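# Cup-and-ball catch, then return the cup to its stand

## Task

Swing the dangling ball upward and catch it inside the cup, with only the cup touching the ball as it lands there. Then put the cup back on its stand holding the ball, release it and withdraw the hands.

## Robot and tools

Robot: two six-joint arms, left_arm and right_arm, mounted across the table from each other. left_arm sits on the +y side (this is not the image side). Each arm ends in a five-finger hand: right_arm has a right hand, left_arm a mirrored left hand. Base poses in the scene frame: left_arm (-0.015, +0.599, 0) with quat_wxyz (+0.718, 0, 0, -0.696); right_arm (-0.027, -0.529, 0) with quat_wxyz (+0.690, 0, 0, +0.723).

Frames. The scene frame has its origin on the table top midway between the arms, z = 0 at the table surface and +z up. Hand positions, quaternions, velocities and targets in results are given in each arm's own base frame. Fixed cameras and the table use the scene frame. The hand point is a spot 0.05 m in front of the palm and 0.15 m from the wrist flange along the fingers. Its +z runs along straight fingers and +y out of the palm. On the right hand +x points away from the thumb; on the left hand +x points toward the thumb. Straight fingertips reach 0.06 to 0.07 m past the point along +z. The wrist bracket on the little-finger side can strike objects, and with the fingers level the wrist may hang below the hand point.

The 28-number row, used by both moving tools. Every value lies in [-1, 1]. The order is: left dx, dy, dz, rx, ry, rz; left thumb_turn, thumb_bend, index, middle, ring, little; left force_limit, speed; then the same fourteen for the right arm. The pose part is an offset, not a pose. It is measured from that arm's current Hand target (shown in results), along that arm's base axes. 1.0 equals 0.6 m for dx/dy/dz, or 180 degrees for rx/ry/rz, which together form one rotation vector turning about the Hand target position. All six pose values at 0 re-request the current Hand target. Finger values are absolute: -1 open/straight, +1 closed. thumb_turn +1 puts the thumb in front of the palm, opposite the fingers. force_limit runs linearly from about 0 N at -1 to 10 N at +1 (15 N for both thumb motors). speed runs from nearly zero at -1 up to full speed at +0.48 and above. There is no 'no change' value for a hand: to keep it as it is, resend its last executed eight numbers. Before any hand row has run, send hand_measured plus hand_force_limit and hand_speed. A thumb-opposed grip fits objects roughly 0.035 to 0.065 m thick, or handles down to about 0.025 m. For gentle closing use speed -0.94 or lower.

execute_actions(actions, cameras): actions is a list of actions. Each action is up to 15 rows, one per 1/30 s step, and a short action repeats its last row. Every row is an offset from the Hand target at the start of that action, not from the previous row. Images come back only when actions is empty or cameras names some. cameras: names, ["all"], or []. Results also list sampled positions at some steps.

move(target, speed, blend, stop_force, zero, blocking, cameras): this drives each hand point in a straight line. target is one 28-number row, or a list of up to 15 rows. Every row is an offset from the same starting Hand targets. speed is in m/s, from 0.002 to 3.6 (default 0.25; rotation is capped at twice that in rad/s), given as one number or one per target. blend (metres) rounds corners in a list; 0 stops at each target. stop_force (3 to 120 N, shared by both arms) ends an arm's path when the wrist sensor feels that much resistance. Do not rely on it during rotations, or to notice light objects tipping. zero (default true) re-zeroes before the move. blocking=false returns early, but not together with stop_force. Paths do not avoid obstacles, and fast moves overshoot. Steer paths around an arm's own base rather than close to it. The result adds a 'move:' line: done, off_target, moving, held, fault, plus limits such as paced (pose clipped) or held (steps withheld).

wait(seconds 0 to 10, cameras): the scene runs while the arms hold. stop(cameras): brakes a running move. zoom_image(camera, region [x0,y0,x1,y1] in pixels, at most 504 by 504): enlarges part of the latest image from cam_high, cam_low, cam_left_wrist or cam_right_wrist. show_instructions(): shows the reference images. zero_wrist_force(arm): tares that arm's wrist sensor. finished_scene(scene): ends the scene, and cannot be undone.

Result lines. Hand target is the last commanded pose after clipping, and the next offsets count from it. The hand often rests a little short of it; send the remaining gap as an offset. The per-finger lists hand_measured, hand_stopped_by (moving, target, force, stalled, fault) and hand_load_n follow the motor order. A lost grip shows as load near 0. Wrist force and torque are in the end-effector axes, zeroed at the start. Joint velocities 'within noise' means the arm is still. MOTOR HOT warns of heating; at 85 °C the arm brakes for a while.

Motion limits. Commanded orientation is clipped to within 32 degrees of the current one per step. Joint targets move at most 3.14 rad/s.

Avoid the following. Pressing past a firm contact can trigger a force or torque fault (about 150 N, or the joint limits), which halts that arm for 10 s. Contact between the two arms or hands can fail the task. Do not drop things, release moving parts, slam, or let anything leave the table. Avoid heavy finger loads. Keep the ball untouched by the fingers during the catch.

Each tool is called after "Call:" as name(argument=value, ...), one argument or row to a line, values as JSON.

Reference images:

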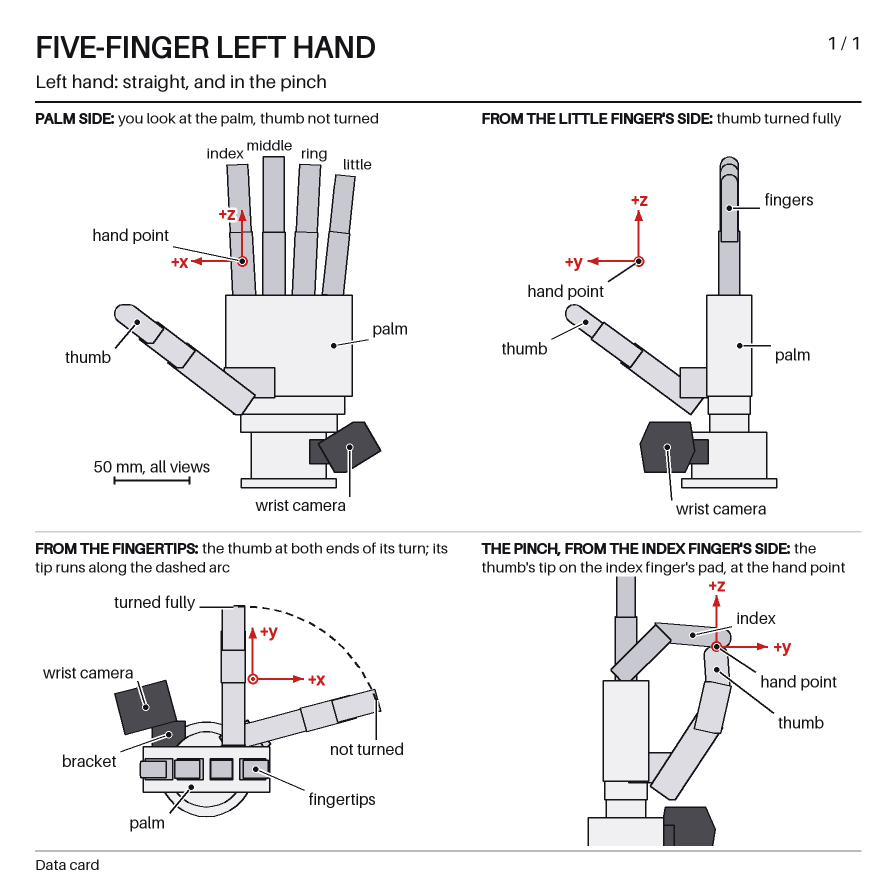

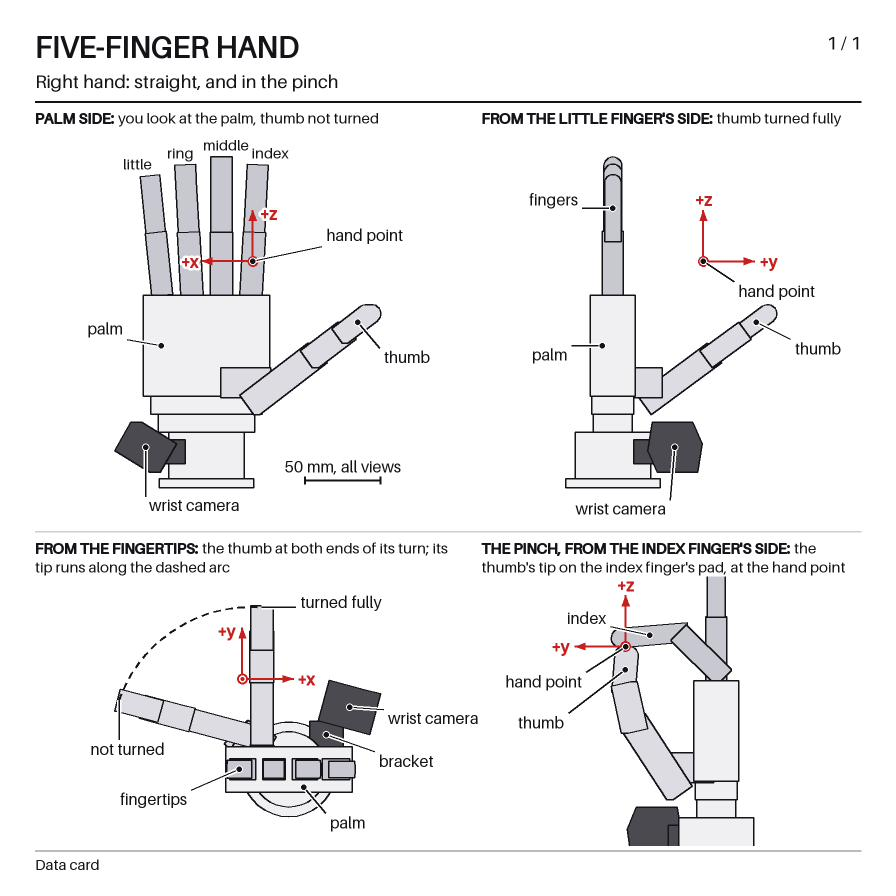

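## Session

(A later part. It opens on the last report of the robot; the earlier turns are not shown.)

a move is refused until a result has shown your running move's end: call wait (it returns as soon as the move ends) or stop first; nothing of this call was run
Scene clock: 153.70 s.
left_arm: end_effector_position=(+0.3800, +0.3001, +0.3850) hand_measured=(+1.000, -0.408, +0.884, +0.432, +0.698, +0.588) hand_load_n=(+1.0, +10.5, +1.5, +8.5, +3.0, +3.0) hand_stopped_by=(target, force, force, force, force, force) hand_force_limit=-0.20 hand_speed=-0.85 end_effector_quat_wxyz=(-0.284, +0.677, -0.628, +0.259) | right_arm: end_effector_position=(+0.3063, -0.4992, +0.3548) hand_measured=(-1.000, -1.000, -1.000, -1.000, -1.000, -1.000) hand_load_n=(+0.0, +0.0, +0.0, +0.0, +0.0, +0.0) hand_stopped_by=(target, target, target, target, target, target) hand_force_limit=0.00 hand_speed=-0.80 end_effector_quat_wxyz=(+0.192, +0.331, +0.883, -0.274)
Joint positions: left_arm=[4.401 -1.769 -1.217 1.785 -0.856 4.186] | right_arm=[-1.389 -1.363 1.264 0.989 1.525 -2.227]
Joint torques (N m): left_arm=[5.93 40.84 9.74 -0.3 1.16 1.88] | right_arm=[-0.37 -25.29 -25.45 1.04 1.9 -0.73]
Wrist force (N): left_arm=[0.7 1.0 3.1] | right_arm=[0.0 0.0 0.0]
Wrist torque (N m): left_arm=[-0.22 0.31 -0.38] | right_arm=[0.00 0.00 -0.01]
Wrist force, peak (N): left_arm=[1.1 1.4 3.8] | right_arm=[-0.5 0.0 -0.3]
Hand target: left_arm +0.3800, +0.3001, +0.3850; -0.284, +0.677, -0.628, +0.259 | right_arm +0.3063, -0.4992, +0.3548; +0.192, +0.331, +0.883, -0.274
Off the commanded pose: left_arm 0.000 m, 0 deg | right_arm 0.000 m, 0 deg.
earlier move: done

Call:
move(
  target=[0.0667, 0, 0, 0, 0, 0, 1, 0.9, 0.9, 0.9, 0.8, 0.8, -0.2, -0.85, 0, 0, 0, 0, 0, 0, -1, -1, -1, -1, -1, -1, 0, -0.8],
  speed=0.007,
  blocking=false,
)

Call:
wait(
  seconds=0.03,
  cameras=["cam_high", "cam_low"],
)

Call:
zoom_image(
  camera="cam_high",
  region=[480, 150, 670, 340],
)

Call:
zoom_image(
  camera="cam_low",
  region=[350, 165, 490, 305],
)

Call:
wait(
  seconds=0.2,
  cameras=["cam_high", "cam_low"],
)

Call:
zoom_image(
  camera="cam_high",
  region=[480, 150, 670, 340],
)

Call:
zoom_image(
  camera="cam_low",
  region=[350, 165, 490, 305],
)

Call:
wait(
  seconds=0.2,
  cameras=["cam_high", "cam_low"],
)

Call:
zoom_image(
  camera="cam_high",
  region=[480, 150, 670, 340],
)

Call:
zoom_image(
  camera="cam_low",
  region=[350, 165, 490, 305],
)

Call:
wait(
  seconds=0.2,
  cameras=["cam_high", "cam_low"],
)

Call:
zoom_image(
  camera="cam_high",
  region=[480, 150, 670, 340],
)

Call:
zoom_image(
  camera="cam_low",
  region=[350, 165, 490, 305],
)

Scene clock: 154.57 s.
left_arm: end_effector_position=(+0.3824, +0.3001, +0.3850) hand_measured=(+1.000, -0.408, +0.884, +0.432, +0.698, +0.588) hand_load_n=(+0.5, +10.5, +1.5, +9.0, +2.5, +3.0) hand_stopped_by=(target, force, force, force, force, force) hand_force_limit=-0.20 hand_speed=-0.85 end_effector_quat_wxyz=(-0.284, +0.677, -0.628, +0.259) end_effector_velocity=(+0.007, +0.000, +0.000) end_effector_angular_velocity=(-0.001, +0.000, +0.000) | right_arm: end_effector_position=(+0.3063, -0.4992, +0.3548) hand_measured=(-1.000, -1.000, -1.000, -1.000, -1.000, -1.000) hand_load_n=(+0.0, +0.0, +0.0, +0.0, +0.0, +0.0) hand_stopped_by=(target, target, target, target, target, target) hand_force_limit=0.00 hand_speed=-0.80 end_effector_quat_wxyz=(+0.192, +0.331, +0.883, -0.274)
Joint positions: left_arm=[4.395 -1.772 -1.211 1.788 -0.858 4.178] | right_arm=[-1.389 -1.363 1.264 0.989 1.525 -2.227]
Joint velocities: left_arm=[-0.017 -0.01 0.015 0.008 -0.006 -0.021] | right_arm=[within noise]
Joint torques (N m): left_arm=[-8.73 14.5 31.63 1.27 -0.7 -1.9] | right_arm=[-0.34 -25.11 -25.73 1.25 1.89 -0.69]
Motor temperatures (°C): left_arm=[26 40 35 46 40 45] | right_arm=[40 22 33 40 34 28]
Wrist force (N): left_arm=[1.1 1.3 3.4] | right_arm=[-0.1 0.1 -0.2]
Wrist torque (N m): left_arm=[-0.19 0.31 -0.29] | right_arm=[0.02 0.02 0.00]
Wrist force, peak (N): left_arm=[0.9 1.6 3.5] | right_arm=[-0.4 0.0 -0.2]
Hand target: left_arm +0.3835, +0.3001, +0.3850; -0.284, +0.677, -0.628, +0.259 | right_arm +0.3063, -0.4992, +0.3548; +0.192, +0.331, +0.883, -0.274
Off the commanded pose: left_arm 0.038 m, 0 deg | right_arm 0.000 m, 0 deg.
move: running

Scene clock: 154.60 s.
left_arm: end_effector_position=(+0.3826, +0.3001, +0.3850) hand_measured=(+1.000, -0.408, +0.884, +0.432, +0.698, +0.588) hand_load_n=(+1.0, +10.5, +1.5, +8.5, +3.0, +3.0) hand_stopped_by=(target, force, force, force, force, force) hand_force_limit=-0.20 hand_speed=-0.85 end_effector_quat_wxyz=(-0.284, +0.677, -0.628, +0.259) end_effector_velocity=(+0.007, +0.000, +0.000) end_effector_angular_velocity=(+0.000, +0.001, +0.000) | right_arm: end_effector_position=(+0.3063, -0.4992, +0.3548) hand_measured=(-1.000, -1.000, -1.000, -1.000, -1.000, -1.000) hand_load_n=(-0.5, +0.0, +0.0, +0.0, +0.0, +0.0) hand_stopped_by=(target, target, target, target, target, target) hand_force_limit=0.00 hand_speed=-0.80 end_effector_quat_wxyz=(+0.192, +0.331, +0.883, -0.274)
Joint positions: left_arm=[4.394 -1.773 -1.211 1.788 -0.858 4.178] | right_arm=[-1.389 -1.363 1.264 0.989 1.525 -2.227]
Joint velocities: left_arm=[-0.017 -0.011 0.016 0.008 -0.007 -0.021] | right_arm=[within noise]
Joint torques (N m): left_arm=[-8.72 15.96 30.59 1.16 -0.59 -1.85] | right_arm=[-1.24 -25.57 -25.05 1.18 2 -0.64]
Wrist force (N): left_arm=[0.9 1.0 3.1] | right_arm=[-0.1 0.0 -0.2]
Wrist torque (N m): left_arm=[-0.19 0.29 -0.27] | right_arm=[0.00 0.02 -0.02]
Wrist force, peak (N): left_arm=[0.9 1.0 3.1] | right_arm=[-0.1 0.0 -0.2]
Hand target: left_arm +0.3837, +0.3001, +0.3850; -0.284, +0.677, -0.628, +0.259 | right_arm +0.3063, -0.4992, +0.3548; +0.192, +0.331, +0.883, -0.274
Off the commanded pose: left_arm 0.037 m, 0 deg | right_arm 0.000 m, 0 deg.
earlier move: running
wait: 0.03 s; no rest
Images, in order (width x height): cam_high 896x504, cam_low 896x504.

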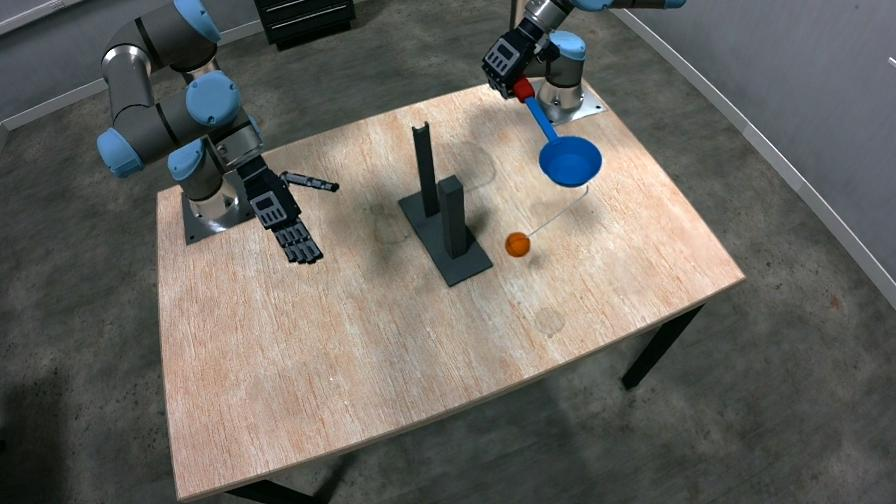

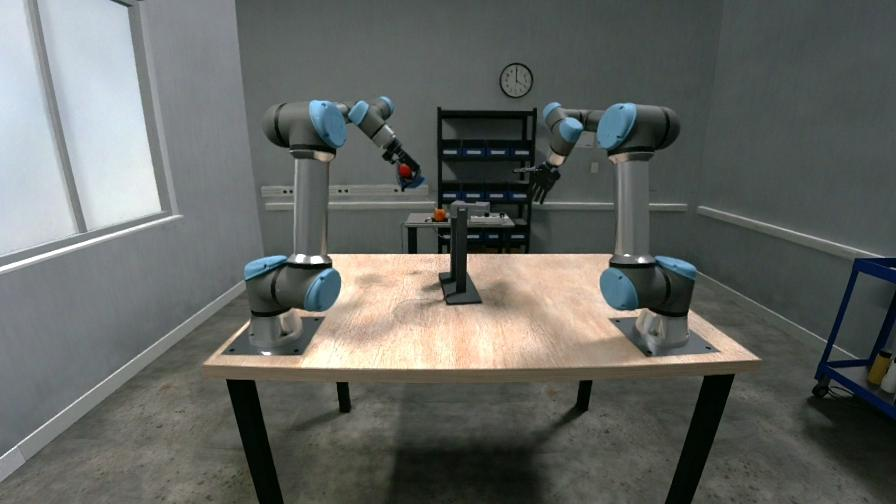

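Scaled by 2.653.

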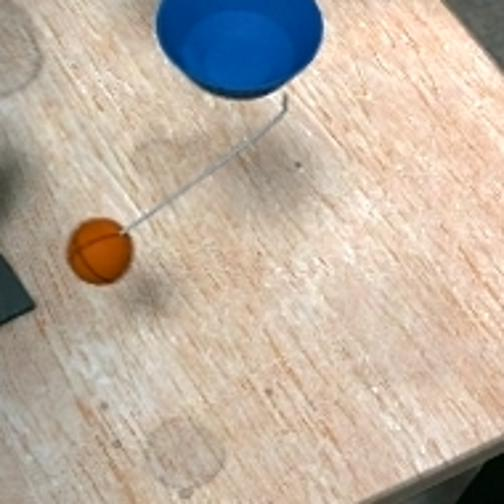

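Scaled by 3.600.

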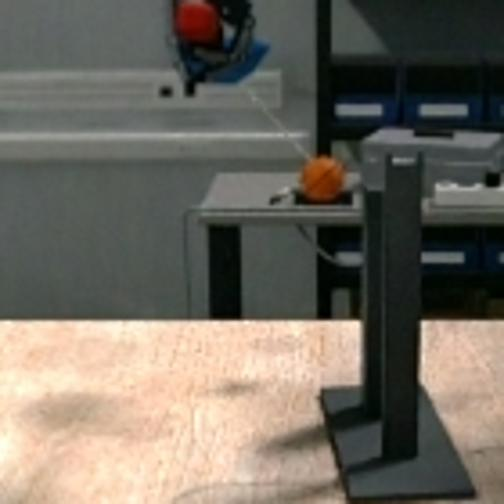

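Scene clock: 154.80 s.
left_arm: end_effector_position=(+0.3840, +0.3001, +0.3850) hand_measured=(+1.000, -0.408, +0.884, +0.432, +0.698, +0.588) hand_load_n=(+1.0, +10.5, +1.5, +8.5, +2.5, +3.0) hand_stopped_by=(target, force, force, force, force, force) hand_force_limit=-0.20 hand_speed=-0.85 end_effector_quat_wxyz=(-0.284, +0.677, -0.628, +0.259) end_effector_velocity=(+0.007, +0.000, +0.000) end_effector_angular_velocity=(-0.001, -0.001, +0.001) | right_arm: end_effector_position=(+0.3063, -0.4992, +0.3548) hand_measured=(-1.000, -1.000, -1.000, -1.000, -1.000, -1.000) hand_load_n=(+0.0, +0.0, +0.0, +0.0, +0.0, +0.0) hand_stopped_by=(target, target, target, target, target, target) hand_force_limit=0.00 hand_speed=-0.80 end_effector_quat_wxyz=(+0.192, +0.331, +0.883, -0.274)
Joint positions: left_arm=[4.391 -1.775 -1.208 1.79 -0.859 4.173] | right_arm=[-1.389 -1.363 1.264 0.989 1.525 -2.227]
Joint velocities: left_arm=[-0.017 -0.011 0.017 0.008 -0.006 -0.023] | right_arm=[within noise]
Joint torques (N m): left_arm=[-8.58 14.99 31.61 1.09 -0.63 -1.8] | right_arm=[-0.66 -25.1 -25.93 1.26 1.99 -0.57]
Wrist force (N): left_arm=[0.7 1.1 3.1] | right_arm=[-0.3 0.2 -0.2]
Wrist torque (N m): left_arm=[-0.19 0.34 -0.30] | right_arm=[0.04 0.05 -0.01]
Wrist force, peak (N): left_arm=[1.1 1.3 3.0] | right_arm=[-0.4 0.0 -0.1]
Hand target: left_arm +0.3851, +0.3001, +0.3850; -0.284, +0.677, -0.628, +0.259 | right_arm +0.3063, -0.4992, +0.3548; +0.192, +0.331, +0.883, -0.274
Off the commanded pose: left_arm 0.036 m, 0 deg | right_arm 0.000 m, 0 deg.
earlier move: running
wait: 0.20 s; no rest
Images, in order (width x height): cam_high 896x504, cam_low 896x504.

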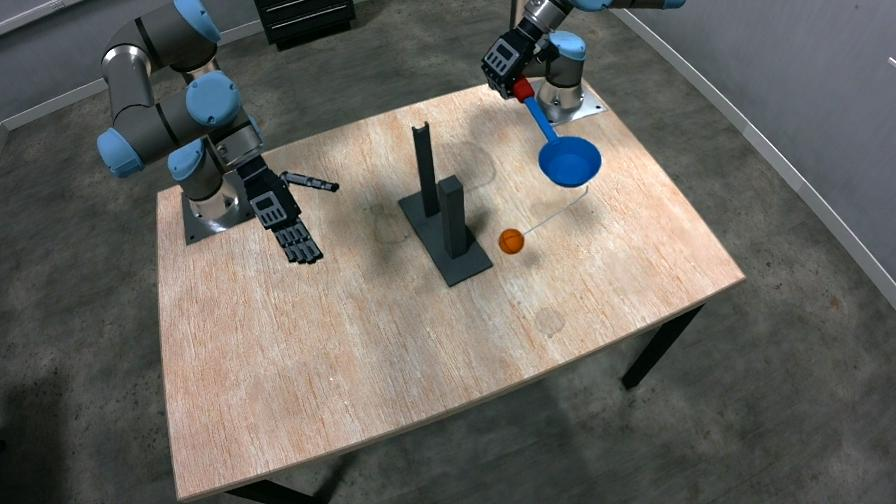

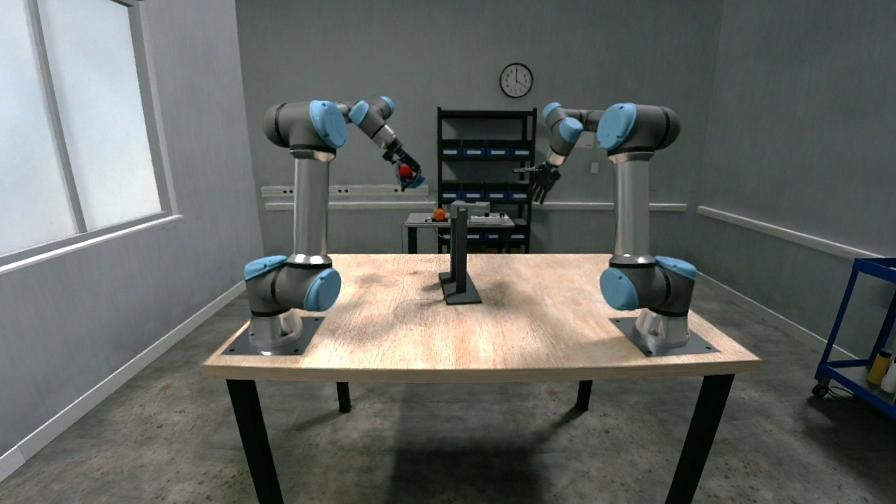

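Scaled by 2.653.

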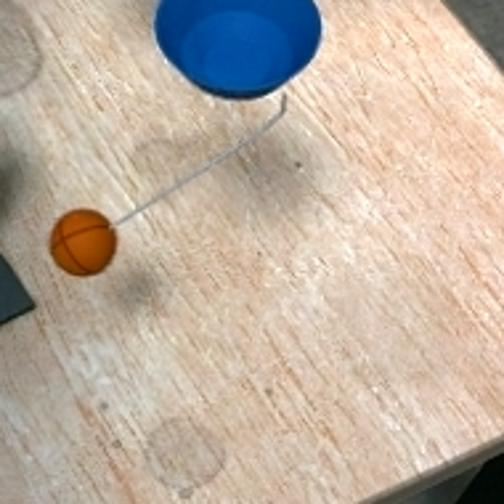

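Scaled by 3.600.

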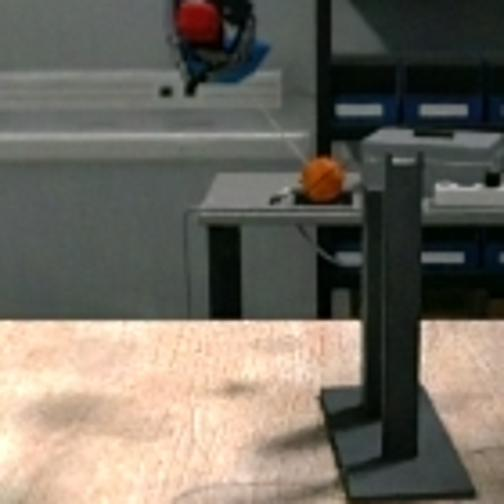

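Scene clock: 155.00 s.
left_arm: end_effector_position=(+0.3854, +0.3001, +0.3850) hand_measured=(+1.000, -0.408, +0.884, +0.432, +0.698, +0.588) hand_load_n=(+1.0, +10.5, +1.5, +8.5, +3.0, +2.5) hand_stopped_by=(target, force, force, force, force, force) hand_force_limit=-0.20 hand_speed=-0.85 end_effector_quat_wxyz=(-0.284, +0.677, -0.628, +0.259) end_effector_velocity=(+0.007, +0.000, +0.000) end_effector_angular_velocity=(+0.000, -0.002, -0.001) | right_arm: end_effector_position=(+0.3063, -0.4992, +0.3548) hand_measured=(-1.000, -1.000, -1.000, -1.000, -1.000, -1.000) hand_load_n=(-0.5, +0.0, +0.0, +0.0, +0.0, +0.0) hand_stopped_by=(target, target, target, target, target, target) hand_force_limit=0.00 hand_speed=-0.80 end_effector_quat_wxyz=(+0.192, +0.331, +0.883, -0.274)
Joint positions: left_arm=[4.387 -1.777 -1.204 1.792 -0.861 4.169] | right_arm=[-1.389 -1.363 1.264 0.989 1.525 -2.227]
Joint velocities: left_arm=[-0.017 -0.011 0.017 0.009 -0.004 -0.021] | right_arm=[within noise]
Joint torques (N m): left_arm=[-9.2 16.35 31.72 1.08 -0.64 -1.67] | right_arm=[-0.06 -25.31 -24.89 1.16 2.01 -0.58]
Wrist force (N): left_arm=[0.8 1.6 2.9] | right_arm=[-0.2 0.3 -0.3]
Wrist torque (N m): left_arm=[-0.20 0.21 -0.42] | right_arm=[0.06 0.03 -0.01]
Wrist force, peak (N): left_arm=[0.8 2.0 3.4] | right_arm=[-0.2 0.3 -0.3]
Hand target: left_arm +0.3865, +0.3001, +0.3850; -0.284, +0.677, -0.628, +0.259 | right_arm +0.3063, -0.4992, +0.3548; +0.192, +0.331, +0.883, -0.274
Off the commanded pose: left_arm 0.035 m, 0 deg | right_arm 0.000 m, 0 deg.
earlier move: running
wait: 0.20 s; no rest
Images, in order (width x height): cam_high 896x504, cam_low 896x504.

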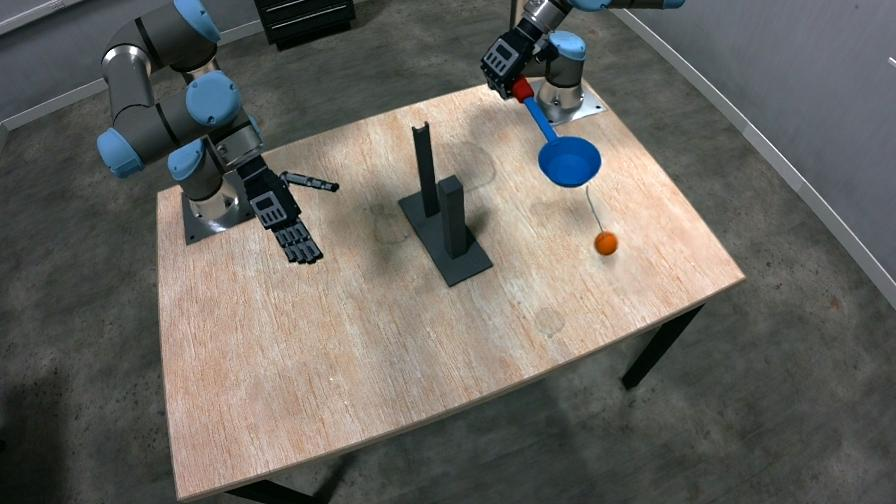

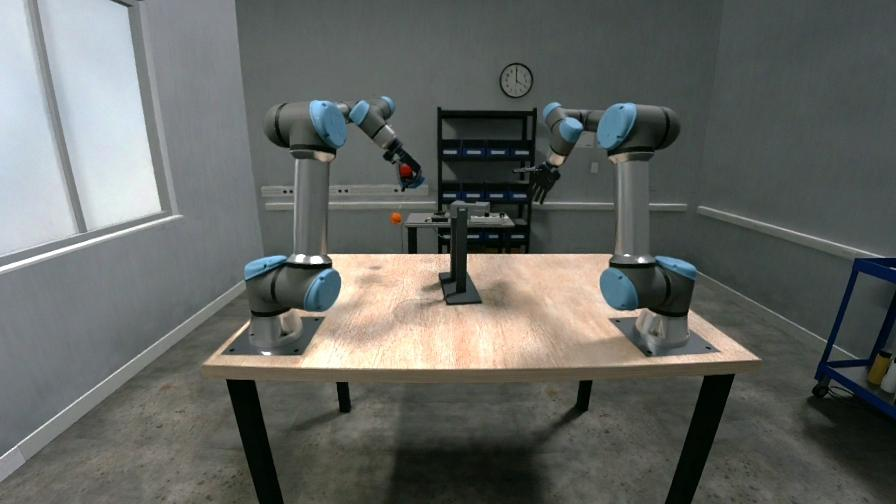

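Scaled by 2.653.

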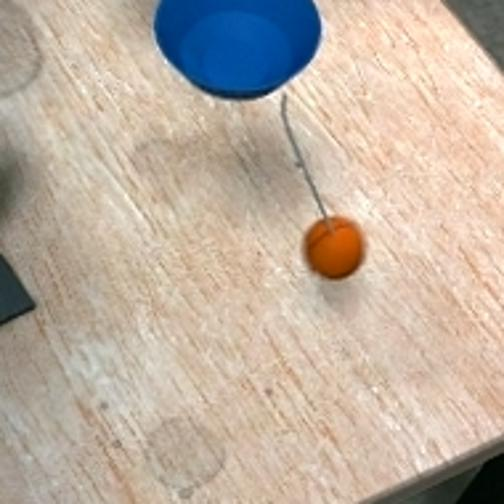

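Scaled by 3.600.

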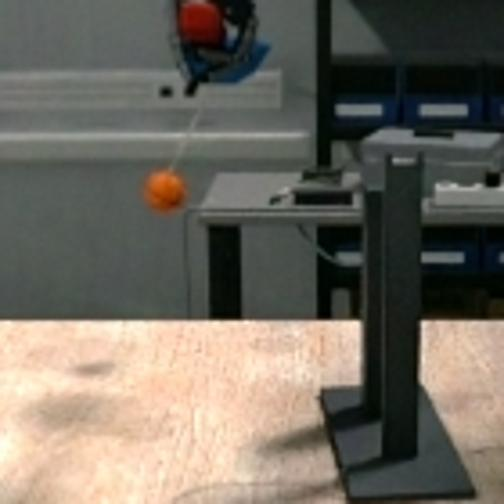

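Scene clock: 155.20 s.
left_arm: end_effector_position=(+0.3868, +0.3001, +0.3850) hand_measured=(+1.000, -0.408, +0.884, +0.432, +0.698, +0.588) hand_load_n=(+1.0, +11.0, +1.5, +9.0, +2.5, +2.5) hand_stopped_by=(target, force, force, force, force, force) hand_force_limit=-0.20 hand_speed=-0.85 end_effector_quat_wxyz=(-0.284, +0.677, -0.628, +0.259) end_effector_velocity=(+0.007, +0.000, +0.000) end_effector_angular_velocity=(+0.000, -0.001, -0.001) | right_arm: end_effector_position=(+0.3063, -0.4992, +0.3548) hand_measured=(-1.000, -1.000, -1.000, -1.000, -1.000, -1.000) hand_load_n=(-0.5, +0.0, +0.0, +0.0, +0.0, +0.0) hand_stopped_by=(target, target, target, target, target, target) hand_force_limit=0.00 hand_speed=-0.80 end_effector_quat_wxyz=(+0.192, +0.331, +0.883, -0.274)
Joint positions: left_arm=[4.384 -1.779 -1.201 1.793 -0.862 4.165] | right_arm=[-1.389 -1.363 1.264 0.989 1.525 -2.227]
Joint velocities: left_arm=[-0.017 -0.01 0.017 0.007 -0.005 -0.02] | right_arm=[within noise]
Joint torques (N m): left_arm=[-9.46 16 31.12 1.07 -0.59 -1.85] | right_arm=[-0.72 -24.98 -24.65 1.15 1.92 -0.59]
Wrist force (N): left_arm=[0.7 1.5 2.8] | right_arm=[-0.3 0.1 -0.1]
Wrist torque (N m): left_arm=[-0.18 0.21 -0.35] | right_arm=[0.02 0.05 -0.02]
Wrist force, peak (N): left_arm=[0.8 1.7 2.9] | right_arm=[-0.3 0.1 -0.1]
Hand target: left_arm +0.3879, +0.3001, +0.3850; -0.284, +0.677, -0.628, +0.259 | right_arm +0.3063, -0.4992, +0.3548; +0.192, +0.331, +0.883, -0.274
Off the commanded pose: left_arm 0.033 m, 0 deg | right_arm 0.000 m, 0 deg.
earlier move: running
wait: 0.20 s; no rest
Images, in order (width x height): cam_high 896x504, cam_low 896x504.

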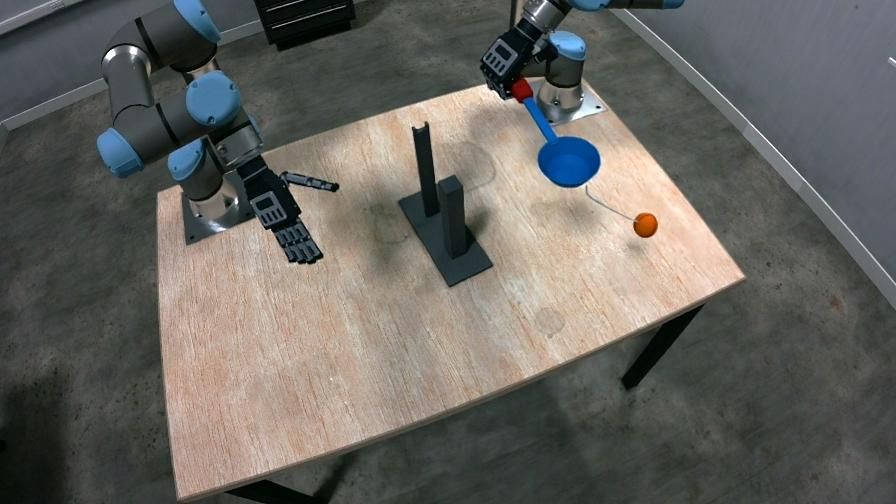

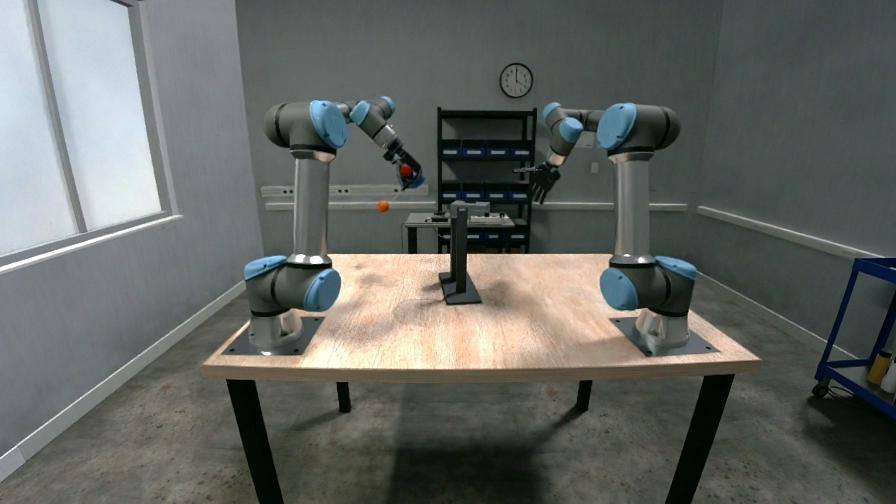

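Scaled by 2.653.

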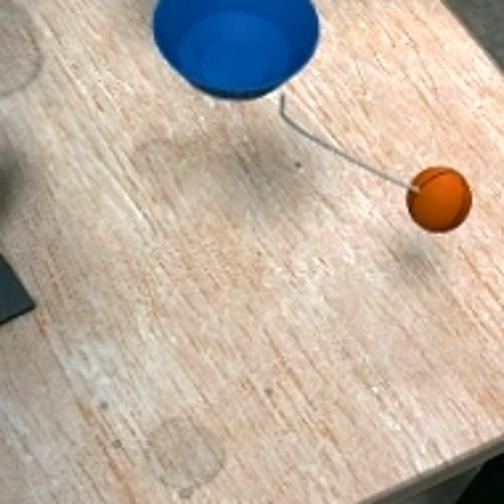

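Scaled by 3.600.

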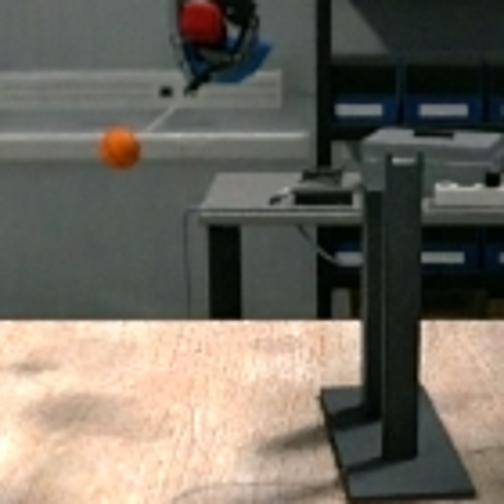

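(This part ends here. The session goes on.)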